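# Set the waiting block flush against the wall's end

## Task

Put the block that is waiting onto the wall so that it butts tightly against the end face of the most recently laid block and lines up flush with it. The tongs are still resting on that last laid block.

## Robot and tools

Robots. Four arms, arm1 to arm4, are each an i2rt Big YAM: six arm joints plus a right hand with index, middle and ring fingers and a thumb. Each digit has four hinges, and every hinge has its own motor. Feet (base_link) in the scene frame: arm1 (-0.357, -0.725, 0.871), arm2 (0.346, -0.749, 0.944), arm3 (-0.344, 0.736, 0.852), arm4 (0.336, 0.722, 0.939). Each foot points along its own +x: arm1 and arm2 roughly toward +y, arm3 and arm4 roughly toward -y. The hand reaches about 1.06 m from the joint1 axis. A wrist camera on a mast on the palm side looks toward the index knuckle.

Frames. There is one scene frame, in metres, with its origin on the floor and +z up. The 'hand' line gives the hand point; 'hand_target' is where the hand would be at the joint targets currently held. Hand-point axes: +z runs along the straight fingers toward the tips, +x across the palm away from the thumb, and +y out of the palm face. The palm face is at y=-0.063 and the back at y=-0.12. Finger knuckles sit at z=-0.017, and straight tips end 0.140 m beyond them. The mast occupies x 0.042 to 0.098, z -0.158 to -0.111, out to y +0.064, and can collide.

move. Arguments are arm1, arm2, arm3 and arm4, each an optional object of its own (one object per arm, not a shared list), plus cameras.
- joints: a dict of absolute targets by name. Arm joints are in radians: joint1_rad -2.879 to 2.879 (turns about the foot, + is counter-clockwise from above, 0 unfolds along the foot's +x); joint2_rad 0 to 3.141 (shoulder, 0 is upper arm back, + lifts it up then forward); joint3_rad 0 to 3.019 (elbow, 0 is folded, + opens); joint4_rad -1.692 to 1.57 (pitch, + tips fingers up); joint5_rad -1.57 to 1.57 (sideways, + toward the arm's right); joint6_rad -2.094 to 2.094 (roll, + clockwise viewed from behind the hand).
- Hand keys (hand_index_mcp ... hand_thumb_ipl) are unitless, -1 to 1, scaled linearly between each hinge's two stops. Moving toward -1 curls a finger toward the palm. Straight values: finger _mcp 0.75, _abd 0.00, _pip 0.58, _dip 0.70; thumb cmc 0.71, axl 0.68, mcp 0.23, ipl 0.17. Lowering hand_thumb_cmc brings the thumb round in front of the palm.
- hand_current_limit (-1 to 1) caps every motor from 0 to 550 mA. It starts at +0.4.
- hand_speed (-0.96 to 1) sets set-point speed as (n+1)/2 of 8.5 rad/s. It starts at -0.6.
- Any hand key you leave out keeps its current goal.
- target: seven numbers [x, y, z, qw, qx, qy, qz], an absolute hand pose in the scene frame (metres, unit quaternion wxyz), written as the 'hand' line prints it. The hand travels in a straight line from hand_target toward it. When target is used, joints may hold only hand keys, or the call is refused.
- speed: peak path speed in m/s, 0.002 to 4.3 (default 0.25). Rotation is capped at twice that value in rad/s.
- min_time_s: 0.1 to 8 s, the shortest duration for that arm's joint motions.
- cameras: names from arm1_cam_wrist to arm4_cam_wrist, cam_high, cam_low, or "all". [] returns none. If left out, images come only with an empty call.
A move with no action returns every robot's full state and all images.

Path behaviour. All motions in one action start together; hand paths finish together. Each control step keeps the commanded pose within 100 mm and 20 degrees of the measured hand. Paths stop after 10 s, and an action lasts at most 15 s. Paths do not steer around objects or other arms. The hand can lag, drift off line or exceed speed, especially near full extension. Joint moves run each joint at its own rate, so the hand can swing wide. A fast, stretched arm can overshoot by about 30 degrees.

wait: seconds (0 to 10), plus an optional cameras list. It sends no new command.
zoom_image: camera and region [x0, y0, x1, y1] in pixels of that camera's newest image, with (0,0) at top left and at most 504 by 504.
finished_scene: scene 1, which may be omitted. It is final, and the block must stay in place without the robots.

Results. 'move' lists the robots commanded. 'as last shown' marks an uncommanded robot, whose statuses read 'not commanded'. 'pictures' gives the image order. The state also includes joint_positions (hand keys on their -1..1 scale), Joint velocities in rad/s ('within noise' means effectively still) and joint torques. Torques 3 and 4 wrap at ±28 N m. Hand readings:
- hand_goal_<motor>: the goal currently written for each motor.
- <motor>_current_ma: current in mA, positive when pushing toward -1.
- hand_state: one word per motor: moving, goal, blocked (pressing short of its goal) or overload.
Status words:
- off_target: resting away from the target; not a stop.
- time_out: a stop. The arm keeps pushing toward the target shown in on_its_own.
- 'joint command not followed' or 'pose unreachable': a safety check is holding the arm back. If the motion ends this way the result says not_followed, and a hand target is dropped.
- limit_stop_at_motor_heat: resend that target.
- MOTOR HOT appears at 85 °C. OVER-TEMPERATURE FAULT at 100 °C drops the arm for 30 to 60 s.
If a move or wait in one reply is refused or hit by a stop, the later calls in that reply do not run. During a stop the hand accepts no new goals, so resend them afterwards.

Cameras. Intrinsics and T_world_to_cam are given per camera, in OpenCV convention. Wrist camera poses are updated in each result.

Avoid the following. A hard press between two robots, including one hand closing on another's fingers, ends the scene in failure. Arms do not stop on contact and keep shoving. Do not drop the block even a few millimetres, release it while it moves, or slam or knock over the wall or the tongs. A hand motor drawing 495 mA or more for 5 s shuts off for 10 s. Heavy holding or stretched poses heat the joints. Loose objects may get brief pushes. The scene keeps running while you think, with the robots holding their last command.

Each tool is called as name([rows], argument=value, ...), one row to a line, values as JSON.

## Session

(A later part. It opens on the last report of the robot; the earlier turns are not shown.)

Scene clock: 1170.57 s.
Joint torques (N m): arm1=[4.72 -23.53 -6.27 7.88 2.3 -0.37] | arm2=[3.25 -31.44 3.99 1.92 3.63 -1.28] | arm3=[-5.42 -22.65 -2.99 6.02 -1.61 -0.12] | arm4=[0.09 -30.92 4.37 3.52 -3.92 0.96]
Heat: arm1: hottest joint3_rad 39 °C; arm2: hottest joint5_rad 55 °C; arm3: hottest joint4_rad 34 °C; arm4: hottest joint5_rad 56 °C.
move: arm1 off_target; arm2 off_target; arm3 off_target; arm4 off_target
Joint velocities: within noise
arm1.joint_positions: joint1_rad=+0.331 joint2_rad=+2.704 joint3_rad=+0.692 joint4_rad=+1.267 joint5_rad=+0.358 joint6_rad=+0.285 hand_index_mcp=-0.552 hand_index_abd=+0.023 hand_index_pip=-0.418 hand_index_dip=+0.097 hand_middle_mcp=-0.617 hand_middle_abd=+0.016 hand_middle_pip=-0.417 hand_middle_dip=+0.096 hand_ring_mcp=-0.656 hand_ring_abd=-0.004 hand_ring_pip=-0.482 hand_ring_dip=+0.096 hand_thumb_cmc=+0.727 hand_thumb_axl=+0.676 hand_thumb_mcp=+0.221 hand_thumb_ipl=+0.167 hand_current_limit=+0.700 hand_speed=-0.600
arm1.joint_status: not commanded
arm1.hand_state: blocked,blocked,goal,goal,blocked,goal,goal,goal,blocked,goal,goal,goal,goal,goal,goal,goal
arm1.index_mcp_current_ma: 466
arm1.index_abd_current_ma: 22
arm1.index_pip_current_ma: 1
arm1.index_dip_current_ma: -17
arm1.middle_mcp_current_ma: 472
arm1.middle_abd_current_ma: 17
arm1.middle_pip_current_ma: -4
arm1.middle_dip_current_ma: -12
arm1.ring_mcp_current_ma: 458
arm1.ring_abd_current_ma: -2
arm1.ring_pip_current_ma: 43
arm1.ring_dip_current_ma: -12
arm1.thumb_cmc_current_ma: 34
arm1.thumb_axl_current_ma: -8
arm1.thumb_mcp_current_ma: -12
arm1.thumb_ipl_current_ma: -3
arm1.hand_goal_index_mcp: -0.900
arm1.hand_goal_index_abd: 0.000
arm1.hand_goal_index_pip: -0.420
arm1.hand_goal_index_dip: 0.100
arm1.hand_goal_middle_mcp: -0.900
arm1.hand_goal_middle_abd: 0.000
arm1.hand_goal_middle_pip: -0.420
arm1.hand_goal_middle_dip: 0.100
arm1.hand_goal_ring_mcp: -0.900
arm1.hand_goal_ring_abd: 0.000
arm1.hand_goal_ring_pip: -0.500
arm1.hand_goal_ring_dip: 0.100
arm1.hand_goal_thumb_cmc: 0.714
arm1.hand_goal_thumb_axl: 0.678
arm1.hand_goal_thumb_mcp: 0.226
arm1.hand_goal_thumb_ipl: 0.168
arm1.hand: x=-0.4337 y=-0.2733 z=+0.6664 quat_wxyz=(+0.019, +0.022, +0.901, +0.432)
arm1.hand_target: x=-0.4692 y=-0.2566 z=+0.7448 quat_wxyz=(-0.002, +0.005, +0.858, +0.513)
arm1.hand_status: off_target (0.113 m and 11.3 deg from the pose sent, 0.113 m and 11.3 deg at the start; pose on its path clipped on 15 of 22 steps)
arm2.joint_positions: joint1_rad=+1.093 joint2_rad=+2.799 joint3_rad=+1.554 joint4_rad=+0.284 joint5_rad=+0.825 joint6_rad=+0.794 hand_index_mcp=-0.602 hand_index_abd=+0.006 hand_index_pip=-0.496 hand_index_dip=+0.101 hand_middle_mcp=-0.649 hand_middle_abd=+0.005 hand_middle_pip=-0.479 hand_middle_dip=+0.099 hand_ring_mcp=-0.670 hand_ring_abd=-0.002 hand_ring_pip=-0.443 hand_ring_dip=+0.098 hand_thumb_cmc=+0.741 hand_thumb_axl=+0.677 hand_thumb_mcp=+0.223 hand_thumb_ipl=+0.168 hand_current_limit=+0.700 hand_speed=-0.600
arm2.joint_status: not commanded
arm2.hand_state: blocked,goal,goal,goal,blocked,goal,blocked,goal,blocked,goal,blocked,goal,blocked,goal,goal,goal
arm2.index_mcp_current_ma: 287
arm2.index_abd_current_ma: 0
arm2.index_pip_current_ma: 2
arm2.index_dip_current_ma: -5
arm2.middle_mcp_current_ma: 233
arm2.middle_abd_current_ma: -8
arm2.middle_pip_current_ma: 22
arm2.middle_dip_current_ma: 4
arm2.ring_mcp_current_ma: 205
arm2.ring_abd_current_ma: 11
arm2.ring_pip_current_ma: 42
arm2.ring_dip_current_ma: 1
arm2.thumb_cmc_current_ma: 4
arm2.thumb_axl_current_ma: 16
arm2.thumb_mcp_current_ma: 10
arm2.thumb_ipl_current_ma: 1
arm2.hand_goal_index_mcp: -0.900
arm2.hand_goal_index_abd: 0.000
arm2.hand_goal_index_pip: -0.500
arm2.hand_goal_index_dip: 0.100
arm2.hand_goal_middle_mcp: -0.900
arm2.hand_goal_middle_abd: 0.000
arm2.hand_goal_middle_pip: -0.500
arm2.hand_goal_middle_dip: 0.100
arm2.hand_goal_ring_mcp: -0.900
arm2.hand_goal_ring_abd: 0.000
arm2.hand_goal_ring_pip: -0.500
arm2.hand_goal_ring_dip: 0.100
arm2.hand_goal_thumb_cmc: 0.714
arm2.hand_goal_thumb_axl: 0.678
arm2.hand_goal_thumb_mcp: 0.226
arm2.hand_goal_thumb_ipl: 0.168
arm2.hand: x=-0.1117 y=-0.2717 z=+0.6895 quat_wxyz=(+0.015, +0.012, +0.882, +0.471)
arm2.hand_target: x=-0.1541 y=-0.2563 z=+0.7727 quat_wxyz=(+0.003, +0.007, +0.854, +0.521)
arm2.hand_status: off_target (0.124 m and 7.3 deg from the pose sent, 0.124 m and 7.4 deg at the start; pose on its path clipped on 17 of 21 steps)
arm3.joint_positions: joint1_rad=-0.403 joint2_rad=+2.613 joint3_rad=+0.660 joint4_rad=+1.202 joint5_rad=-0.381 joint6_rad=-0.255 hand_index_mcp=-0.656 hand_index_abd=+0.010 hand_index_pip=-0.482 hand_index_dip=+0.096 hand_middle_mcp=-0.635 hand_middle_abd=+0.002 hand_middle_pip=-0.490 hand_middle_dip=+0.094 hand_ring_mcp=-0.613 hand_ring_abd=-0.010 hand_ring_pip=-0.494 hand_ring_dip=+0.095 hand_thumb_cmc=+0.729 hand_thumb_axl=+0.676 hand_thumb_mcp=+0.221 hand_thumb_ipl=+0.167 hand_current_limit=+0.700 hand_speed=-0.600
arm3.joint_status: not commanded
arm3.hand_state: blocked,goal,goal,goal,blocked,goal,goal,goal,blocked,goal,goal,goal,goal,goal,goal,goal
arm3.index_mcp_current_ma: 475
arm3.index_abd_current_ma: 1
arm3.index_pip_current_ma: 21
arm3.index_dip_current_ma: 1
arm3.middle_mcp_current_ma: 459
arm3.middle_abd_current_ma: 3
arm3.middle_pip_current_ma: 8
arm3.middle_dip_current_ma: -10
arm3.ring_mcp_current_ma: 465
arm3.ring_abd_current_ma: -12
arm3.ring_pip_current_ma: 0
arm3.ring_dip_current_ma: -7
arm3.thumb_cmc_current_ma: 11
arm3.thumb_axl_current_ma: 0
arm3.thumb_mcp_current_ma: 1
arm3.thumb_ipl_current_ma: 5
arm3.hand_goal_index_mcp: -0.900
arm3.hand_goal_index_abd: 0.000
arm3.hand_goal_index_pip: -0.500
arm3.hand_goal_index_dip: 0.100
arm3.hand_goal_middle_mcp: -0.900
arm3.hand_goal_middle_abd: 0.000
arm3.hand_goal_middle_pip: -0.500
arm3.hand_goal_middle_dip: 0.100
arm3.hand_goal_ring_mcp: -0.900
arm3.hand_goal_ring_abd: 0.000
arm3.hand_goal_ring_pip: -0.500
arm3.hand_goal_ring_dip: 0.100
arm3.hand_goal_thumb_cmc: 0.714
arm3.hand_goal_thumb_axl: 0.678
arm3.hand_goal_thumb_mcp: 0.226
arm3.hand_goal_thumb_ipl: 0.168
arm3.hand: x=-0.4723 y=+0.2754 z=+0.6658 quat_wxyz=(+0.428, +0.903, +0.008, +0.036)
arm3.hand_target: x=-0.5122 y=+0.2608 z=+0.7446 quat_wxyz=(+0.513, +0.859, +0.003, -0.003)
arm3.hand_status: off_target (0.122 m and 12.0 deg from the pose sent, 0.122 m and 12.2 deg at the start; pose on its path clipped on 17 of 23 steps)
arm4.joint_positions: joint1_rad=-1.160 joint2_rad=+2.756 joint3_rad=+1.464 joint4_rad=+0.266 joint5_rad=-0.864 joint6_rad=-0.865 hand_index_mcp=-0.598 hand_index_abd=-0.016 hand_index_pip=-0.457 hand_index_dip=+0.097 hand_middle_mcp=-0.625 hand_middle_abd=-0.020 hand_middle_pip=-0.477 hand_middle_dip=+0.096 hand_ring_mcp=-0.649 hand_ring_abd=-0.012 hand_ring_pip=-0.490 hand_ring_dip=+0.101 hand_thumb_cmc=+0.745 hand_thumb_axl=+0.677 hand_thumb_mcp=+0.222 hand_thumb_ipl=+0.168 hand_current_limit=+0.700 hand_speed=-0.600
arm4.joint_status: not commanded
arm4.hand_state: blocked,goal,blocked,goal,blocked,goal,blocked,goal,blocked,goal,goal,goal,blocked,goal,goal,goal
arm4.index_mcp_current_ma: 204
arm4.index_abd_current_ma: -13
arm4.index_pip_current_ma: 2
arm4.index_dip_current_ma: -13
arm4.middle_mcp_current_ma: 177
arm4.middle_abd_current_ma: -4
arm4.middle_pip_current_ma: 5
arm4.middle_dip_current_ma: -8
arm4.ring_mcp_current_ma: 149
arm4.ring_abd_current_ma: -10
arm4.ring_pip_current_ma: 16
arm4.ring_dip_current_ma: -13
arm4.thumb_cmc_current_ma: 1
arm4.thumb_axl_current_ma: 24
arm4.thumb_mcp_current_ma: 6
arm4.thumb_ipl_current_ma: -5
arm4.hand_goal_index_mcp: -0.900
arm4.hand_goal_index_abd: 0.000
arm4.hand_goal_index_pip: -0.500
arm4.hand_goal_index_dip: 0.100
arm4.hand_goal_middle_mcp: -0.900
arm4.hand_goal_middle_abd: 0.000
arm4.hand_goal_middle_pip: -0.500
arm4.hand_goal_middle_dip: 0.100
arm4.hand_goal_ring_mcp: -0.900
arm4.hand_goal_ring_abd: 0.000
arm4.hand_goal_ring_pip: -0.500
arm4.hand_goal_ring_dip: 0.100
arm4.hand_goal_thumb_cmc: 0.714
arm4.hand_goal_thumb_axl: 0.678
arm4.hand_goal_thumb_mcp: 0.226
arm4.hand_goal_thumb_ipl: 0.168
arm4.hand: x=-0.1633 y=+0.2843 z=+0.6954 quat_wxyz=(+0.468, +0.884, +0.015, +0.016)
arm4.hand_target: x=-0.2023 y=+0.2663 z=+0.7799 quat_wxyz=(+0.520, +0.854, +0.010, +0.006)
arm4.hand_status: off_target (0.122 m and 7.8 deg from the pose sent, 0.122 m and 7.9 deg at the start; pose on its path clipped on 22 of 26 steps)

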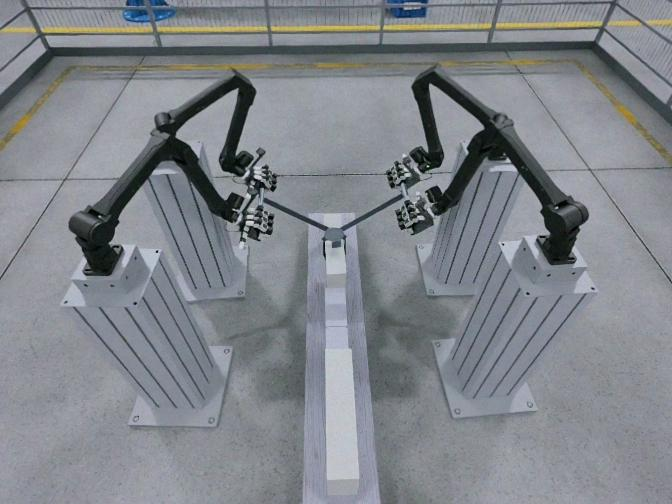

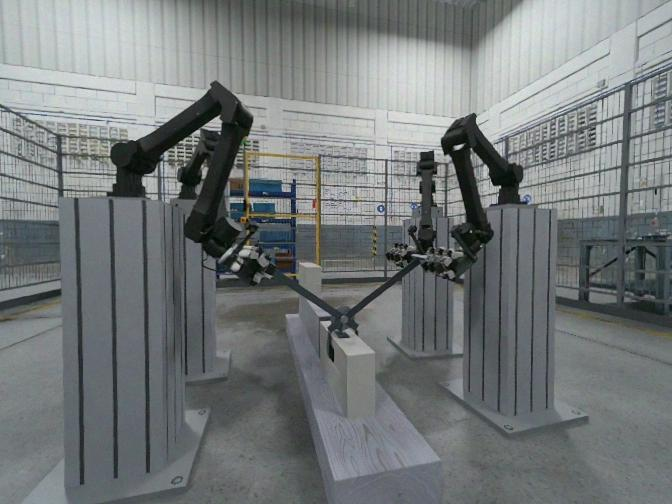

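move(arm1={"joints":{"joint2_rad":2.55},"min_time_s":1}, arm2={"joints":{"joint2_rad":2.68},"min_time_s":1}, arm3={"joints":{"joint2_rad":2.46},"min_time_s":1}, arm4={"joints":{"joint2_rad":2.635},"min_time_s":1}, cameras=["cam_low"])

Scene clock: 1185.17 s.
Joint torques (N m): arm1=[4.48 -26.23 -6.28 7.87 2.27 -0.4] | arm2=[3.14 -32.91 4.04 2.03 3.62 -1.29] | arm3=[-5.42 -26.11 -2.96 6.01 -1.62 -0.13] | arm4=[-0.09 -31.91 4.38 3.63 -3.92 0.96]
Heat: arm1: hottest joint3_rad 39 °C; arm2: hottest joint5_rad 57 °C; arm3: hottest joint4_rad 35 °C; arm4: hottest joint5_rad 58 °C.
move: arm1 time_out; arm2 done; arm3 time_out; arm4 done
Joint velocities: within noise
arm1.joint_positions: joint1_rad=+0.332 joint2_rad=+2.700 joint3_rad=+0.692 joint4_rad=+1.267 joint5_rad=+0.358 joint6_rad=+0.288 hand_index_mcp=-0.552 hand_index_abd=+0.024 hand_index_pip=-0.418 hand_index_dip=+0.097 hand_middle_mcp=-0.617 hand_middle_abd=+0.017 hand_middle_pip=-0.418 hand_middle_dip=+0.096 hand_ring_mcp=-0.656 hand_ring_abd=-0.004 hand_ring_pip=-0.482 hand_ring_dip=+0.096 hand_thumb_cmc=+0.727 hand_thumb_axl=+0.676 hand_thumb_mcp=+0.221 hand_thumb_ipl=+0.167 hand_current_limit=+0.700 hand_speed=-0.600
arm1.joint_status: joint2_rad time_out (moved -0.003 of -0.154)
arm1.hand_state: blocked,blocked,goal,goal,blocked,goal,goal,goal,blocked,goal,goal,goal,goal,goal,goal,goal
arm1.index_mcp_current_ma: 465
arm1.index_abd_current_ma: 25
arm1.index_pip_current_ma: -1
arm1.index_dip_current_ma: -13
arm1.middle_mcp_current_ma: 474
arm1.middle_abd_current_ma: 14
arm1.middle_pip_current_ma: -5
arm1.middle_dip_current_ma: -16
arm1.ring_mcp_current_ma: 455
arm1.ring_abd_current_ma: -8
arm1.ring_pip_current_ma: 42
arm1.ring_dip_current_ma: -13
arm1.thumb_cmc_current_ma: 32
arm1.thumb_axl_current_ma: -2
arm1.thumb_mcp_current_ma: -10
arm1.thumb_ipl_current_ma: -1
arm1.hand_goal_index_mcp: -0.900
arm1.hand_goal_index_abd: 0.000
arm1.hand_goal_index_pip: -0.420
arm1.hand_goal_index_dip: 0.100
arm1.hand_goal_middle_mcp: -0.900
arm1.hand_goal_middle_abd: 0.000
arm1.hand_goal_middle_pip: -0.420
arm1.hand_goal_middle_dip: 0.100
arm1.hand_goal_ring_mcp: -0.900
arm1.hand_goal_ring_abd: 0.000
arm1.hand_goal_ring_pip: -0.500
arm1.hand_goal_ring_dip: 0.100
arm1.hand_goal_thumb_cmc: 0.714
arm1.hand_goal_thumb_axl: 0.678
arm1.hand_goal_thumb_mcp: 0.226
arm1.hand_goal_thumb_ipl: 0.168
arm1.on_its_own: joint1_rad reads +0.332 and still pushes toward +0.394 since a time_out; joint2_rad reads +2.700 and still pushes toward +2.550 since a time_out; joint4_rad reads +1.267 and still pushes toward +1.380 since a time_out; joint5_rad reads +0.358 and still pushes toward +0.404 since a time_out; joint6_rad reads +0.288 and still pushes toward +0.241 since a time_out
arm1.hand: x=-0.4347 y=-0.2725 z=+0.6678 quat_wxyz=(+0.017, +0.023, +0.901, +0.434)
arm1.hand_target: x=-0.4730 y=-0.2491 z=+0.7601 quat_wxyz=(-0.008, +0.008, +0.850, +0.526)
arm1.hand_status: not commanded
arm2.joint_positions: joint1_rad=+1.093 joint2_rad=+2.799 joint3_rad=+1.554 joint4_rad=+0.285 joint5_rad=+0.825 joint6_rad=+0.794 hand_index_mcp=-0.602 hand_index_abd=+0.006 hand_index_pip=-0.496 hand_index_dip=+0.101 hand_middle_mcp=-0.649 hand_middle_abd=+0.005 hand_middle_pip=-0.479 hand_middle_dip=+0.099 hand_ring_mcp=-0.668 hand_ring_abd=-0.001 hand_ring_pip=-0.443 hand_ring_dip=+0.098 hand_thumb_cmc=+0.741 hand_thumb_axl=+0.677 hand_thumb_mcp=+0.223 hand_thumb_ipl=+0.168 hand_current_limit=+0.700 hand_speed=-0.600
arm2.joint_status: all done
arm2.hand_state: blocked,goal,goal,goal,blocked,goal,blocked,goal,blocked,goal,blocked,goal,blocked,goal,goal,goal
arm2.index_mcp_current_ma: 284
arm2.index_abd_current_ma: -1
arm2.index_pip_current_ma: -9
arm2.index_dip_current_ma: -19
arm2.middle_mcp_current_ma: 230
arm2.middle_abd_current_ma: -6
arm2.middle_pip_current_ma: 6
arm2.middle_dip_current_ma: 7
arm2.ring_mcp_current_ma: 200
arm2.ring_abd_current_ma: 16
arm2.ring_pip_current_ma: 47
arm2.ring_dip_current_ma: 24
arm2.thumb_cmc_current_ma: 5
arm2.thumb_axl_current_ma: 0
arm2.thumb_mcp_current_ma: -5
arm2.thumb_ipl_current_ma: -16
arm2.hand_goal_index_mcp: -0.900
arm2.hand_goal_index_abd: 0.000
arm2.hand_goal_index_pip: -0.500
arm2.hand_goal_index_dip: 0.100
arm2.hand_goal_middle_mcp: -0.900
arm2.hand_goal_middle_abd: 0.000
arm2.hand_goal_middle_pip: -0.500
arm2.hand_goal_middle_dip: 0.100
arm2.hand_goal_ring_mcp: -0.900
arm2.hand_goal_ring_abd: 0.000
arm2.hand_goal_ring_pip: -0.500
arm2.hand_goal_ring_dip: 0.100
arm2.hand_goal_thumb_cmc: 0.714
arm2.hand_goal_thumb_axl: 0.678
arm2.hand_goal_thumb_mcp: 0.226
arm2.hand_goal_thumb_ipl: 0.168
arm2.hand: x=-0.1118 y=-0.2717 z=+0.6896 quat_wxyz=(+0.014, +0.013, +0.882, +0.471)
arm2.hand_target: x=-0.1581 y=-0.2540 z=+0.7831 quat_wxyz=(-0.003, +0.011, +0.852, +0.524)
arm2.hand_status: not commanded
arm3.joint_positions: joint1_rad=-0.403 joint2_rad=+2.610 joint3_rad=+0.660 joint4_rad=+1.202 joint5_rad=-0.381 joint6_rad=-0.255 hand_index_mcp=-0.656 hand_index_abd=+0.010 hand_index_pip=-0.481 hand_index_dip=+0.096 hand_middle_mcp=-0.635 hand_middle_abd=-0.001 hand_middle_pip=-0.490 hand_middle_dip=+0.094 hand_ring_mcp=-0.613 hand_ring_abd=-0.011 hand_ring_pip=-0.497 hand_ring_dip=+0.095 hand_thumb_cmc=+0.729 hand_thumb_axl=+0.676 hand_thumb_mcp=+0.221 hand_thumb_ipl=+0.167 hand_current_limit=+0.700 hand_speed=-0.600
arm3.joint_status: joint2_rad time_out (moved -0.003 of -0.153)
arm3.hand_state: blocked,goal,goal,goal,blocked,goal,goal,goal,blocked,goal,goal,goal,goal,goal,goal,goal
arm3.index_mcp_current_ma: 475
arm3.index_abd_current_ma: -1
arm3.index_pip_current_ma: 21
arm3.index_dip_current_ma: 2
arm3.middle_mcp_current_ma: 461
arm3.middle_abd_current_ma: 8
arm3.middle_pip_current_ma: 13
arm3.middle_dip_current_ma: -13
arm3.ring_mcp_current_ma: 468
arm3.ring_abd_current_ma: -5
arm3.ring_pip_current_ma: -4
arm3.ring_dip_current_ma: -7
arm3.thumb_cmc_current_ma: 7
arm3.thumb_axl_current_ma: -5
arm3.thumb_mcp_current_ma: 2
arm3.thumb_ipl_current_ma: 8
arm3.hand_goal_index_mcp: -0.900
arm3.hand_goal_index_abd: 0.000
arm3.hand_goal_index_pip: -0.500
arm3.hand_goal_index_dip: 0.100
arm3.hand_goal_middle_mcp: -0.900
arm3.hand_goal_middle_abd: 0.000
arm3.hand_goal_middle_pip: -0.500
arm3.hand_goal_middle_dip: 0.100
arm3.hand_goal_ring_mcp: -0.900
arm3.hand_goal_ring_abd: 0.000
arm3.hand_goal_ring_pip: -0.500
arm3.hand_goal_ring_dip: 0.100
arm3.hand_goal_thumb_cmc: 0.714
arm3.hand_goal_thumb_axl: 0.678
arm3.hand_goal_thumb_mcp: 0.226
arm3.hand_goal_thumb_ipl: 0.168
arm3.on_its_own: joint1_rad reads -0.403 and still pushes toward -0.474 since a time_out; joint2_rad reads +2.610 and still pushes toward +2.460 since a time_out; joint4_rad reads +1.202 and still pushes toward +1.320 since a time_out; joint5_rad reads -0.381 and still pushes toward -0.412 since a time_out
arm3.hand: x=-0.4727 y=+0.2746 z=+0.6672 quat_wxyz=(+0.430, +0.902, +0.009, +0.036)
arm3.hand_target: x=-0.5165 y=+0.2526 z=+0.7640 quat_wxyz=(+0.528, +0.849, +0.008, -0.011)
arm3.hand_status: not commanded
arm4.joint_positions: joint1_rad=-1.160 joint2_rad=+2.756 joint3_rad=+1.464 joint4_rad=+0.268 joint5_rad=-0.864 joint6_rad=-0.865 hand_index_mcp=-0.598 hand_index_abd=-0.016 hand_index_pip=-0.457 hand_index_dip=+0.097 hand_middle_mcp=-0.625 hand_middle_abd=-0.020 hand_middle_pip=-0.477 hand_middle_dip=+0.096 hand_ring_mcp=-0.649 hand_ring_abd=-0.012 hand_ring_pip=-0.490 hand_ring_dip=+0.101 hand_thumb_cmc=+0.745 hand_thumb_axl=+0.677 hand_thumb_mcp=+0.222 hand_thumb_ipl=+0.168 hand_current_limit=+0.700 hand_speed=-0.600
arm4.joint_status: all done
arm4.hand_state: blocked,goal,blocked,goal,blocked,goal,blocked,goal,blocked,goal,goal,goal,blocked,goal,goal,goal
arm4.index_mcp_current_ma: 214
arm4.index_abd_current_ma: 0
arm4.index_pip_current_ma: 18
arm4.index_dip_current_ma: 0
arm4.middle_mcp_current_ma: 164
arm4.middle_abd_current_ma: 3
arm4.middle_pip_current_ma: 9
arm4.middle_dip_current_ma: -6
arm4.ring_mcp_current_ma: 144
arm4.ring_abd_current_ma: -10
arm4.ring_pip_current_ma: 19
arm4.ring_dip_current_ma: -7
arm4.thumb_cmc_current_ma: 15
arm4.thumb_axl_current_ma: 9
arm4.thumb_mcp_current_ma: -6
arm4.thumb_ipl_current_ma: 5
arm4.hand_goal_index_mcp: -0.900
arm4.hand_goal_index_abd: 0.000
arm4.hand_goal_index_pip: -0.500
arm4.hand_goal_index_dip: 0.100
arm4.hand_goal_middle_mcp: -0.900
arm4.hand_goal_middle_abd: 0.000
arm4.hand_goal_middle_pip: -0.500
arm4.hand_goal_middle_dip: 0.100
arm4.hand_goal_ring_mcp: -0.900
arm4.hand_goal_ring_abd: 0.000
arm4.hand_goal_ring_pip: -0.500
arm4.hand_goal_ring_dip: 0.100
arm4.hand_goal_thumb_cmc: 0.714
arm4.hand_goal_thumb_axl: 0.678
arm4.hand_goal_thumb_mcp: 0.226
arm4.hand_goal_thumb_ipl: 0.168
arm4.hand: x=-0.1634 y=+0.2842 z=+0.6957 quat_wxyz=(+0.468, +0.884, +0.015, +0.015)
arm4.hand_target: x=-0.2058 y=+0.2644 z=+0.7893 quat_wxyz=(+0.522, +0.853, +0.013, +0.000)
arm4.hand_status: not commanded

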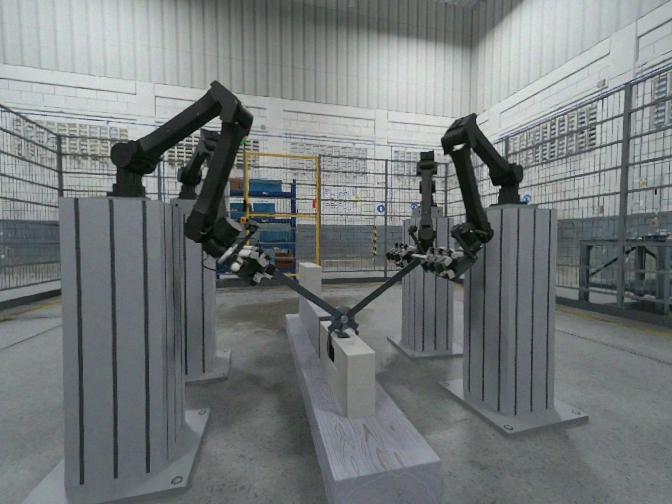

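move(arm1={"joints":{"joint2_rad":2.50},"min_time_s":1}, arm2={"joints":{"joint2_rad":2.63},"min_time_s":1}, arm3={"joints":{"joint2_rad":2.41},"min_time_s":1}, arm4={"joints":{"joint2_rad":2.585},"min_time_s":1}, cameras=["cam_low","cam_high"])

zoom_image(camera="cam_low", region=[240, 220, 440, 420])

Scene clock: 1193.83 s.
Joint torques (N m): arm1=[3.49 -28.4 -5.09 8.02 2.02 -0.57] | arm2=[3.6 -36.01 4.08 1.77 3.61 -1.31] | arm3=[-4.37 -27.99 -1.65 6 -1.54 -0.13] | arm4=[-0.56 -34.9 4.72 3.6 -3.91 0.96]
Heat: arm1: hottest joint3_rad 39 °C; arm2: hottest joint5_rad 58 °C; arm3: hottest joint4_rad 35 °C; arm4: hottest joint5_rad 59 °C.
move: arm1 time_out; arm2 time_out; arm3 time_out; arm4 time_out
Joint velocities: within noise
arm1.joint_positions: joint1_rad=+0.350 joint2_rad=+2.673 joint3_rad=+0.681 joint4_rad=+1.263 joint5_rad=+0.364 joint6_rad=+0.305 hand_index_mcp=-0.554 hand_index_abd=+0.024 hand_index_pip=-0.418 hand_index_dip=+0.097 hand_middle_mcp=-0.617 hand_middle_abd=+0.017 hand_middle_pip=-0.418 hand_middle_dip=+0.096 hand_ring_mcp=-0.656 hand_ring_abd=-0.005 hand_ring_pip=-0.482 hand_ring_dip=+0.095 hand_thumb_cmc=+0.727 hand_thumb_axl=+0.676 hand_thumb_mcp=+0.221 hand_thumb_ipl=+0.167 hand_current_limit=+0.700 hand_speed=-0.600
arm1.joint_status: joint2_rad time_out (moved -0.028 of -0.200)
arm1.hand_state: blocked,blocked,goal,goal,blocked,goal,goal,goal,blocked,goal,goal,goal,goal,goal,goal,goal
arm1.index_mcp_current_ma: 467
arm1.index_abd_current_ma: 27
arm1.index_pip_current_ma: 0
arm1.index_dip_current_ma: -15
arm1.middle_mcp_current_ma: 485
arm1.middle_abd_current_ma: 13
arm1.middle_pip_current_ma: 3
arm1.middle_dip_current_ma: -8
arm1.ring_mcp_current_ma: 456
arm1.ring_abd_current_ma: -3
arm1.ring_pip_current_ma: 43
arm1.ring_dip_current_ma: -22
arm1.thumb_cmc_current_ma: 37
arm1.thumb_axl_current_ma: -4
arm1.thumb_mcp_current_ma: -17
arm1.thumb_ipl_current_ma: 4
arm1.hand_goal_index_mcp: -0.900
arm1.hand_goal_index_abd: 0.000
arm1.hand_goal_index_pip: -0.420
arm1.hand_goal_index_dip: 0.100
arm1.hand_goal_middle_mcp: -0.900
arm1.hand_goal_middle_abd: 0.000
arm1.hand_goal_middle_pip: -0.420
arm1.hand_goal_middle_dip: 0.100
arm1.hand_goal_ring_mcp: -0.900
arm1.hand_goal_ring_abd: 0.000
arm1.hand_goal_ring_pip: -0.500
arm1.hand_goal_ring_dip: 0.100
arm1.hand_goal_thumb_cmc: 0.714
arm1.hand_goal_thumb_axl: 0.678
arm1.hand_goal_thumb_mcp: 0.226
arm1.hand_goal_thumb_ipl: 0.168
arm1.on_its_own: joint2_rad reads +2.673 and still pushes toward +2.500 since a time_out; joint4_rad reads +1.263 and still pushes toward +1.380 since a time_out; joint5_rad reads +0.364 and still pushes toward +0.404 since a time_out; joint6_rad reads +0.305 and still pushes toward +0.241 since a time_out
arm1.hand: x=-0.4414 y=-0.2710 z=+0.6784 quat_wxyz=(+0.010, +0.026, +0.898, +0.440)
arm1.hand_target: x=-0.4781 y=-0.2388 z=+0.7832 quat_wxyz=(-0.018, +0.014, +0.838, +0.545)
arm1.hand_status: not commanded
arm2.joint_positions: joint1_rad=+1.093 joint2_rad=+2.788 joint3_rad=+1.554 joint4_rad=+0.286 joint5_rad=+0.825 joint6_rad=+0.794 hand_index_mcp=-0.604 hand_index_abd=+0.004 hand_index_pip=-0.496 hand_index_dip=+0.101 hand_middle_mcp=-0.646 hand_middle_abd=+0.007 hand_middle_pip=-0.479 hand_middle_dip=+0.099 hand_ring_mcp=-0.661 hand_ring_abd=+0.002 hand_ring_pip=-0.441 hand_ring_dip=+0.098 hand_thumb_cmc=+0.741 hand_thumb_axl=+0.677 hand_thumb_mcp=+0.223 hand_thumb_ipl=+0.168 hand_current_limit=+0.700 hand_speed=-0.600
arm2.joint_status: joint2_rad time_out (moved -0.011 of -0.169)
arm2.hand_state: blocked,goal,goal,goal,blocked,goal,blocked,goal,blocked,goal,blocked,goal,blocked,goal,goal,goal
arm2.index_mcp_current_ma: 281
arm2.index_abd_current_ma: 0
arm2.index_pip_current_ma: -11
arm2.index_dip_current_ma: 8
arm2.middle_mcp_current_ma: 229
arm2.middle_abd_current_ma: -13
arm2.middle_pip_current_ma: 15
arm2.middle_dip_current_ma: 12
arm2.ring_mcp_current_ma: 206
arm2.ring_abd_current_ma: 17
arm2.ring_pip_current_ma: 47
arm2.ring_dip_current_ma: -2
arm2.thumb_cmc_current_ma: 4
arm2.thumb_axl_current_ma: 2
arm2.thumb_mcp_current_ma: -18
arm2.thumb_ipl_current_ma: -3
arm2.hand_goal_index_mcp: -0.900
arm2.hand_goal_index_abd: 0.000
arm2.hand_goal_index_pip: -0.500
arm2.hand_goal_index_dip: 0.100
arm2.hand_goal_middle_mcp: -0.900
arm2.hand_goal_middle_abd: 0.000
arm2.hand_goal_middle_pip: -0.500
arm2.hand_goal_middle_dip: 0.100
arm2.hand_goal_ring_mcp: -0.900
arm2.hand_goal_ring_abd: 0.000
arm2.hand_goal_ring_pip: -0.500
arm2.hand_goal_ring_dip: 0.100
arm2.hand_goal_thumb_cmc: 0.714
arm2.hand_goal_thumb_axl: 0.678
arm2.hand_goal_thumb_mcp: 0.226
arm2.hand_goal_thumb_ipl: 0.168
arm2.on_its_own: joint2_rad reads +2.788 and still pushes toward +2.630 since a time_out; joint5_rad reads +0.825 and still pushes toward +0.892 since a time_out; joint6_rad reads +0.794 and still pushes toward +0.695 since a time_out
arm2.hand: x=-0.1160 y=-0.2693 z=+0.6970 quat_wxyz=(+0.009, +0.015, +0.880, +0.474)
arm2.hand_target: x=-0.1701 y=-0.2471 z=+0.8166 quat_wxyz=(-0.021, +0.022, +0.845, +0.534)
arm2.hand_status: not commanded
arm3.joint_positions: joint1_rad=-0.415 joint2_rad=+2.579 joint3_rad=+0.644 joint4_rad=+1.202 joint5_rad=-0.382 joint6_rad=-0.255 hand_index_mcp=-0.655 hand_index_abd=+0.002 hand_index_pip=-0.482 hand_index_dip=+0.096 hand_middle_mcp=-0.637 hand_middle_abd=-0.007 hand_middle_pip=-0.502 hand_middle_dip=+0.094 hand_ring_mcp=-0.616 hand_ring_abd=-0.012 hand_ring_pip=-0.499 hand_ring_dip=+0.095 hand_thumb_cmc=+0.729 hand_thumb_axl=+0.676 hand_thumb_mcp=+0.221 hand_thumb_ipl=+0.167 hand_current_limit=+0.700 hand_speed=-0.600
arm3.joint_status: joint2_rad time_out (moved -0.031 of -0.200)
arm3.hand_state: blocked,goal,goal,goal,blocked,goal,goal,goal,blocked,goal,goal,goal,goal,goal,goal,goal
arm3.index_mcp_current_ma: 478
arm3.index_abd_current_ma: 3
arm3.index_pip_current_ma: 21
arm3.index_dip_current_ma: 1
arm3.middle_mcp_current_ma: 463
arm3.middle_abd_current_ma: 2
arm3.middle_pip_current_ma: 9
arm3.middle_dip_current_ma: -13
arm3.ring_mcp_current_ma: 464
arm3.ring_abd_current_ma: -10
arm3.ring_pip_current_ma: 0
arm3.ring_dip_current_ma: -13
arm3.thumb_cmc_current_ma: 10
arm3.thumb_axl_current_ma: -8
arm3.thumb_mcp_current_ma: -2
arm3.thumb_ipl_current_ma: 6
arm3.hand_goal_index_mcp: -0.900
arm3.hand_goal_index_abd: 0.000
arm3.hand_goal_index_pip: -0.500
arm3.hand_goal_index_dip: 0.100
arm3.hand_goal_middle_mcp: -0.900
arm3.hand_goal_middle_abd: 0.000
arm3.hand_goal_middle_pip: -0.500
arm3.hand_goal_middle_dip: 0.100
arm3.hand_goal_ring_mcp: -0.900
arm3.hand_goal_ring_abd: 0.000
arm3.hand_goal_ring_pip: -0.500
arm3.hand_goal_ring_dip: 0.100
arm3.hand_goal_thumb_cmc: 0.714
arm3.hand_goal_thumb_axl: 0.678
arm3.hand_goal_thumb_mcp: 0.226
arm3.hand_goal_thumb_ipl: 0.168
arm3.on_its_own: joint1_rad reads -0.415 and still pushes toward -0.474 since a time_out; joint2_rad reads +2.579 and still pushes toward +2.410 since a time_out; joint4_rad reads +1.202 and still pushes toward +1.320 since a time_out
arm3.hand: x=-0.4788 y=+0.2737 z=+0.6798 quat_wxyz=(+0.436, +0.899, +0.005, +0.031)
arm3.hand_target: x=-0.5212 y=+0.2434 z=+0.7886 quat_wxyz=(+0.547, +0.837, +0.013, -0.021)
arm3.hand_status: not commanded
arm4.joint_positions: joint1_rad=-1.162 joint2_rad=+2.739 joint3_rad=+1.462 joint4_rad=+0.268 joint5_rad=-0.864 joint6_rad=-0.865 hand_index_mcp=-0.595 hand_index_abd=-0.016 hand_index_pip=-0.457 hand_index_dip=+0.097 hand_middle_mcp=-0.623 hand_middle_abd=-0.020 hand_middle_pip=-0.477 hand_middle_dip=+0.096 hand_ring_mcp=-0.649 hand_ring_abd=-0.014 hand_ring_pip=-0.490 hand_ring_dip=+0.101 hand_thumb_cmc=+0.745 hand_thumb_axl=+0.677 hand_thumb_mcp=+0.222 hand_thumb_ipl=+0.168 hand_current_limit=+0.700 hand_speed=-0.600
arm4.joint_status: joint2_rad time_out (moved -0.017 of -0.171)
arm4.hand_state: blocked,goal,blocked,goal,blocked,goal,blocked,goal,blocked,goal,goal,goal,blocked,goal,goal,goal
arm4.index_mcp_current_ma: 210
arm4.index_abd_current_ma: -8
arm4.index_pip_current_ma: 17
arm4.index_dip_current_ma: 5
arm4.middle_mcp_current_ma: 170
arm4.middle_abd_current_ma: 6
arm4.middle_pip_current_ma: 15
arm4.middle_dip_current_ma: -13
arm4.ring_mcp_current_ma: 151
arm4.ring_abd_current_ma: -5
arm4.ring_pip_current_ma: 19
arm4.ring_dip_current_ma: -8
arm4.thumb_cmc_current_ma: 15
arm4.thumb_axl_current_ma: 9
arm4.thumb_mcp_current_ma: 18
arm4.thumb_ipl_current_ma: 2
arm4.hand_goal_index_mcp: -0.900
arm4.hand_goal_index_abd: 0.000
arm4.hand_goal_index_pip: -0.500
arm4.hand_goal_index_dip: 0.100
arm4.hand_goal_middle_mcp: -0.900
arm4.hand_goal_middle_abd: 0.000
arm4.hand_goal_middle_pip: -0.500
arm4.hand_goal_middle_dip: 0.100
arm4.hand_goal_ring_mcp: -0.900
arm4.hand_goal_ring_abd: 0.000
arm4.hand_goal_ring_pip: -0.500
arm4.hand_goal_ring_dip: 0.100
arm4.hand_goal_thumb_cmc: 0.714
arm4.hand_goal_thumb_axl: 0.678
arm4.hand_goal_thumb_mcp: 0.226
arm4.hand_goal_thumb_ipl: 0.168
arm4.on_its_own: joint2_rad reads +2.739 and still pushes toward +2.585 since a time_out; joint5_rad reads -0.864 and still pushes toward -0.937 since a time_out; joint6_rad reads -0.865 and still pushes toward -0.747 since a time_out
arm4.hand: x=-0.1685 y=+0.2825 z=+0.7057 quat_wxyz=(+0.471, +0.882, +0.018, +0.009)
arm4.hand_target: x=-0.2173 y=+0.2581 z=+0.8231 quat_wxyz=(+0.532, +0.846, +0.025, -0.019)
arm4.hand_status: not commanded
pictures: cam_high, cam_low

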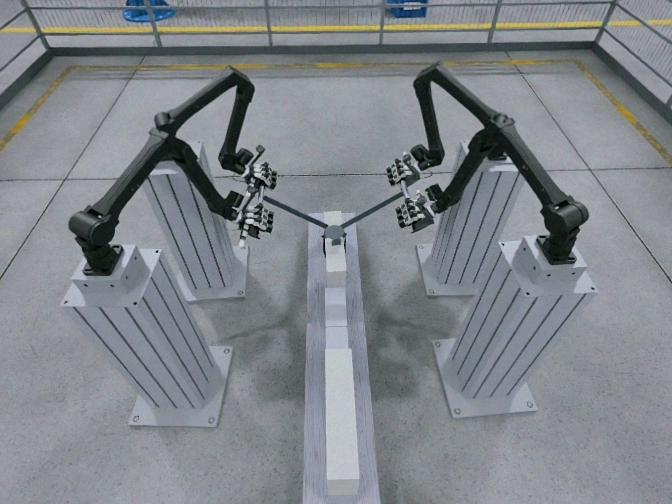

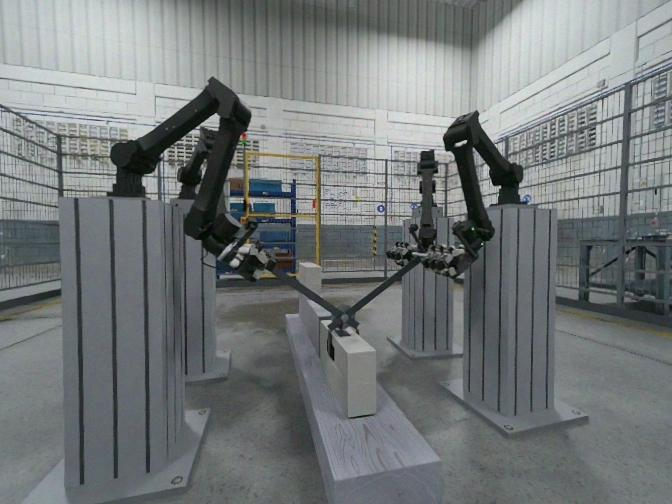

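Scaled by 2.520 from the camera's image (finer frame: 960x720).

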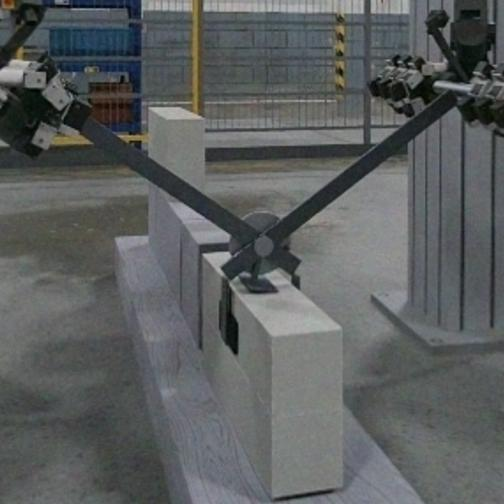

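move(arm1={"joints":{"joint2_rad":2.485},"min_time_s":1}, arm2={"joints":{"joint2_rad":2.585},"min_time_s":1}, arm3={"joints":{"joint2_rad":2.395},"min_time_s":1}, arm4={"joints":{"joint2_rad":2.545},"min_time_s":1}, cameras=["cam_low","cam_high"])

zoom_image(camera="cam_low", region=[240, 220, 440, 420])

Scene clock: 1276.43 s.
Joint torques (N m): arm1=[2.9 -28.34 -4.33 8.06 1.8 -0.55] | arm2=[3.6 -38.3 4.83 1.87 3.59 -1.28] | arm3=[-4.19 -27.99 -0.92 6 -1.37 -0.14] | arm4=[-0.15 -36.54 5.71 3.55 -3.92 0.89]
Heat: arm1: hottest joint5_rad 39 °C; arm2: hottest joint5_rad 63 °C; arm3: hottest joint2_rad 39 °C; arm4: hottest joint5_rad 66 °C.
move: arm1 time_out; arm2 time_out; arm3 time_out; arm4 time_out
Joint velocities: within noise
arm1.joint_positions: joint1_rad=+0.355 joint2_rad=+2.658 joint3_rad=+0.672 joint4_rad=+1.263 joint5_rad=+0.369 joint6_rad=+0.305 hand_index_mcp=-0.556 hand_index_abd=+0.024 hand_index_pip=-0.418 hand_index_dip=+0.097 hand_middle_mcp=-0.617 hand_middle_abd=+0.017 hand_middle_pip=-0.418 hand_middle_dip=+0.096 hand_ring_mcp=-0.656 hand_ring_abd=-0.004 hand_ring_pip=-0.482 hand_ring_dip=+0.096 hand_thumb_cmc=+0.727 hand_thumb_axl=+0.676 hand_thumb_mcp=+0.221 hand_thumb_ipl=+0.167 hand_current_limit=+0.700 hand_speed=-0.600
arm1.joint_status: joint2_rad time_out (moved -0.015 of -0.188)
arm1.hand_state: blocked,blocked,goal,goal,blocked,goal,goal,goal,blocked,goal,goal,goal,goal,goal,goal,goal
arm1.index_mcp_current_ma: 477
arm1.index_abd_current_ma: 25
arm1.index_pip_current_ma: 7
arm1.index_dip_current_ma: -12
arm1.middle_mcp_current_ma: 473
arm1.middle_abd_current_ma: 12
arm1.middle_pip_current_ma: -3
arm1.middle_dip_current_ma: -12
arm1.ring_mcp_current_ma: 463
arm1.ring_abd_current_ma: -10
arm1.ring_pip_current_ma: 47
arm1.ring_dip_current_ma: -21
arm1.thumb_cmc_current_ma: 32
arm1.thumb_axl_current_ma: -1
arm1.thumb_mcp_current_ma: -15
arm1.thumb_ipl_current_ma: 2
arm1.hand_goal_index_mcp: -0.900
arm1.hand_goal_index_abd: 0.000
arm1.hand_goal_index_pip: -0.420
arm1.hand_goal_index_dip: 0.100
arm1.hand_goal_middle_mcp: -0.900
arm1.hand_goal_middle_abd: 0.000
arm1.hand_goal_middle_pip: -0.420
arm1.hand_goal_middle_dip: 0.100
arm1.hand_goal_ring_mcp: -0.900
arm1.hand_goal_ring_abd: 0.000
arm1.hand_goal_ring_pip: -0.500
arm1.hand_goal_ring_dip: 0.100
arm1.hand_goal_thumb_cmc: 0.714
arm1.hand_goal_thumb_axl: 0.678
arm1.hand_goal_thumb_mcp: 0.226
arm1.hand_goal_thumb_ipl: 0.168
arm1.on_its_own: joint2_rad reads +2.658 and still pushes toward +2.485 since a time_out; joint4_rad reads +1.263 and still pushes toward +1.380 since a time_out; joint5_rad reads +0.369 and still pushes toward +0.404 since a time_out; joint6_rad reads +0.305 and still pushes toward +0.241 since a time_out
arm1.hand: x=-0.4436 y=-0.2706 z=+0.6844 quat_wxyz=(+0.010, +0.025, +0.896, +0.443)
arm1.hand_target: x=-0.4794 y=-0.2360 z=+0.7902 quat_wxyz=(-0.021, +0.016, +0.835, +0.550)
arm1.hand_status: not commanded
arm2.joint_positions: joint1_rad=+1.093 joint2_rad=+2.770 joint3_rad=+1.544 joint4_rad=+0.286 joint5_rad=+0.825 joint6_rad=+0.794 hand_index_mcp=-0.606 hand_index_abd=+0.004 hand_index_pip=-0.496 hand_index_dip=+0.101 hand_middle_mcp=-0.644 hand_middle_abd=+0.015 hand_middle_pip=-0.481 hand_middle_dip=+0.099 hand_ring_mcp=-0.664 hand_ring_abd=+0.001 hand_ring_pip=-0.446 hand_ring_dip=+0.098 hand_thumb_cmc=+0.741 hand_thumb_axl=+0.677 hand_thumb_mcp=+0.223 hand_thumb_ipl=+0.168 hand_current_limit=+0.700 hand_speed=-0.600
arm2.joint_status: joint2_rad time_out (moved -0.018 of -0.203)
arm2.hand_state: blocked,goal,goal,goal,blocked,goal,goal,goal,blocked,goal,blocked,goal,blocked,goal,goal,goal
arm2.index_mcp_current_ma: 282
arm2.index_abd_current_ma: -15
arm2.index_pip_current_ma: 3
arm2.index_dip_current_ma: -10
arm2.middle_mcp_current_ma: 227
arm2.middle_abd_current_ma: -4
arm2.middle_pip_current_ma: 6
arm2.middle_dip_current_ma: -6
arm2.ring_mcp_current_ma: 199
arm2.ring_abd_current_ma: -3
arm2.ring_pip_current_ma: 40
arm2.ring_dip_current_ma: 13
arm2.thumb_cmc_current_ma: 3
arm2.thumb_axl_current_ma: -8
arm2.thumb_mcp_current_ma: 7
arm2.thumb_ipl_current_ma: -1
arm2.hand_goal_index_mcp: -0.900
arm2.hand_goal_index_abd: 0.000
arm2.hand_goal_index_pip: -0.500
arm2.hand_goal_index_dip: 0.100
arm2.hand_goal_middle_mcp: -0.900
arm2.hand_goal_middle_abd: 0.000
arm2.hand_goal_middle_pip: -0.500
arm2.hand_goal_middle_dip: 0.100
arm2.hand_goal_ring_mcp: -0.900
arm2.hand_goal_ring_abd: 0.000
arm2.hand_goal_ring_pip: -0.500
arm2.hand_goal_ring_dip: 0.100
arm2.hand_goal_thumb_cmc: 0.714
arm2.hand_goal_thumb_axl: 0.678
arm2.hand_goal_thumb_mcp: 0.226
arm2.hand_goal_thumb_ipl: 0.168
arm2.on_its_own: joint2_rad reads +2.770 and still pushes toward +2.585 since a time_out; joint5_rad reads +0.825 and still pushes toward +0.892 since a time_out; joint6_rad reads +0.794 and still pushes toward +0.695 since a time_out
arm2.hand: x=-0.1175 y=-0.2683 z=+0.7053 quat_wxyz=(+0.006, +0.017, +0.880, +0.475)
arm2.hand_target: x=-0.1795 y=-0.2418 z=+0.8470 quat_wxyz=(-0.038, +0.032, +0.838, +0.543)
arm2.hand_status: not commanded
arm3.joint_positions: joint1_rad=-0.418 joint2_rad=+2.565 joint3_rad=+0.635 joint4_rad=+1.202 joint5_rad=-0.386 joint6_rad=-0.254 hand_index_mcp=-0.656 hand_index_abd=+0.002 hand_index_pip=-0.482 hand_index_dip=+0.096 hand_middle_mcp=-0.639 hand_middle_abd=-0.007 hand_middle_pip=-0.499 hand_middle_dip=+0.094 hand_ring_mcp=-0.619 hand_ring_abd=-0.012 hand_ring_pip=-0.499 hand_ring_dip=+0.095 hand_thumb_cmc=+0.729 hand_thumb_axl=+0.676 hand_thumb_mcp=+0.221 hand_thumb_ipl=+0.167 hand_current_limit=+0.700 hand_speed=-0.600
arm3.joint_status: joint2_rad time_out (moved -0.014 of -0.184)
arm3.hand_state: blocked,goal,goal,goal,blocked,goal,goal,goal,blocked,goal,goal,goal,goal,goal,goal,goal
arm3.index_mcp_current_ma: 479
arm3.index_abd_current_ma: -8
arm3.index_pip_current_ma: 21
arm3.index_dip_current_ma: 2
arm3.middle_mcp_current_ma: 461
arm3.middle_abd_current_ma: 1
arm3.middle_pip_current_ma: 5
arm3.middle_dip_current_ma: -12
arm3.ring_mcp_current_ma: 465
arm3.ring_abd_current_ma: -8
arm3.ring_pip_current_ma: -4
arm3.ring_dip_current_ma: -8
arm3.thumb_cmc_current_ma: 9
arm3.thumb_axl_current_ma: -6
arm3.thumb_mcp_current_ma: -1
arm3.thumb_ipl_current_ma: 10
arm3.hand_goal_index_mcp: -0.900
arm3.hand_goal_index_abd: 0.000
arm3.hand_goal_index_pip: -0.500
arm3.hand_goal_index_dip: 0.100
arm3.hand_goal_middle_mcp: -0.900
arm3.hand_goal_middle_abd: 0.000
arm3.hand_goal_middle_pip: -0.500
arm3.hand_goal_middle_dip: 0.100
arm3.hand_goal_ring_mcp: -0.900
arm3.hand_goal_ring_abd: 0.000
arm3.hand_goal_ring_pip: -0.500
arm3.hand_goal_ring_dip: 0.100
arm3.hand_goal_thumb_cmc: 0.714
arm3.hand_goal_thumb_axl: 0.678
arm3.hand_goal_thumb_mcp: 0.226
arm3.hand_goal_thumb_ipl: 0.168
arm3.on_its_own: joint1_rad reads -0.418 and still pushes toward -0.474 since a time_out; joint2_rad reads +2.565 and still pushes toward +2.395 since a time_out; joint4_rad reads +1.202 and still pushes toward +1.320 since a time_out
arm3.hand: x=-0.4798 y=+0.2741 z=+0.6855 quat_wxyz=(+0.439, +0.898, +0.004, +0.032)
arm3.hand_target: x=-0.5224 y=+0.2409 z=+0.7961 quat_wxyz=(+0.552, +0.833, +0.015, -0.024)
arm3.hand_status: not commanded
arm4.joint_positions: joint1_rad=-1.162 joint2_rad=+2.721 joint3_rad=+1.450 joint4_rad=+0.268 joint5_rad=-0.864 joint6_rad=-0.858 hand_index_mcp=-0.588 hand_index_abd=-0.010 hand_index_pip=-0.458 hand_index_dip=+0.097 hand_middle_mcp=-0.620 hand_middle_abd=-0.018 hand_middle_pip=-0.477 hand_middle_dip=+0.096 hand_ring_mcp=-0.650 hand_ring_abd=-0.014 hand_ring_pip=-0.489 hand_ring_dip=+0.101 hand_thumb_cmc=+0.745 hand_thumb_axl=+0.677 hand_thumb_mcp=+0.222 hand_thumb_ipl=+0.168 hand_current_limit=+0.700 hand_speed=-0.600
arm4.joint_status: joint2_rad time_out (moved -0.018 of -0.194)
arm4.hand_state: blocked,goal,blocked,goal,blocked,goal,blocked,goal,blocked,goal,goal,goal,blocked,goal,goal,goal
arm4.index_mcp_current_ma: 208
arm4.index_abd_current_ma: -1
arm4.index_pip_current_ma: 14
arm4.index_dip_current_ma: 0
arm4.middle_mcp_current_ma: 175
arm4.middle_abd_current_ma: 2
arm4.middle_pip_current_ma: 10
arm4.middle_dip_current_ma: 2
arm4.ring_mcp_current_ma: 151
arm4.ring_abd_current_ma: -3
arm4.ring_pip_current_ma: 9
arm4.ring_dip_current_ma: -14
arm4.thumb_cmc_current_ma: 14
arm4.thumb_axl_current_ma: 21
arm4.thumb_mcp_current_ma: -2
arm4.thumb_ipl_current_ma: 3
arm4.hand_goal_index_mcp: -0.900
arm4.hand_goal_index_abd: 0.000
arm4.hand_goal_index_pip: -0.500
arm4.hand_goal_index_dip: 0.100
arm4.hand_goal_middle_mcp: -0.900
arm4.hand_goal_middle_abd: 0.000
arm4.hand_goal_middle_pip: -0.500
arm4.hand_goal_middle_dip: 0.100
arm4.hand_goal_ring_mcp: -0.900
arm4.hand_goal_ring_abd: 0.000
arm4.hand_goal_ring_pip: -0.500
arm4.hand_goal_ring_dip: 0.100
arm4.hand_goal_thumb_cmc: 0.714
arm4.hand_goal_thumb_axl: 0.678
arm4.hand_goal_thumb_mcp: 0.226
arm4.hand_goal_thumb_ipl: 0.168
arm4.on_its_own: joint2_rad reads +2.721 and still pushes toward +2.545 since a time_out; joint5_rad reads -0.864 and still pushes toward -0.937 since a time_out; joint6_rad reads -0.858 and still pushes toward -0.747 since a time_out
arm4.hand: x=-0.1705 y=+0.2823 z=+0.7140 quat_wxyz=(+0.472, +0.881, +0.016, +0.008)
arm4.hand_target: x=-0.2253 y=+0.2536 z=+0.8504 quat_wxyz=(+0.539, +0.841, +0.034, -0.034)
arm4.hand_status: not commanded
pictures: cam_high, cam_low

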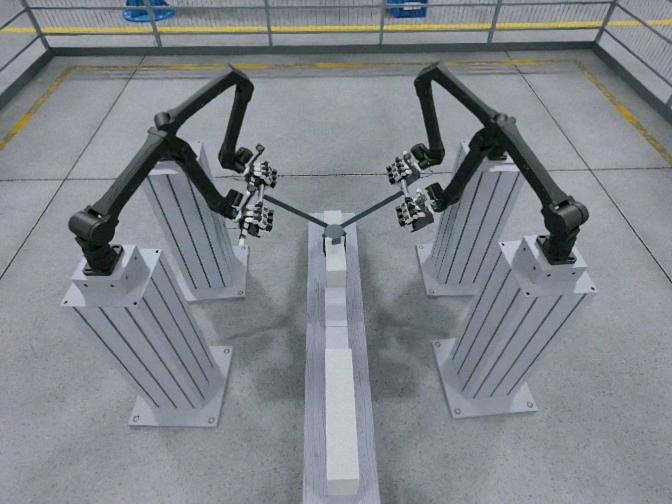

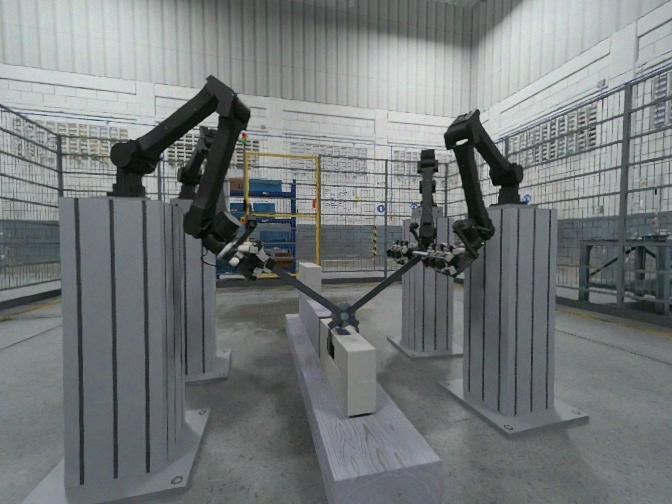

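Scaled by 2.520 from the camera's image (finer frame: 960x720).

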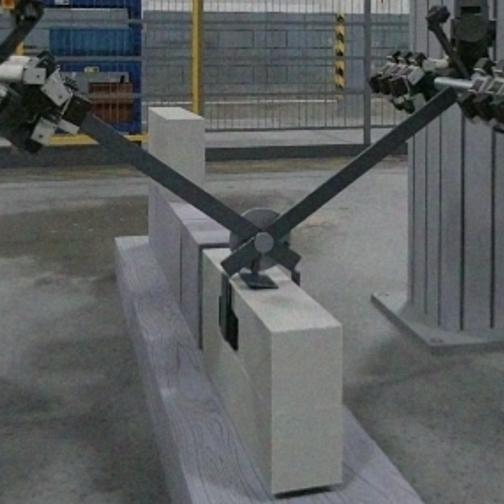

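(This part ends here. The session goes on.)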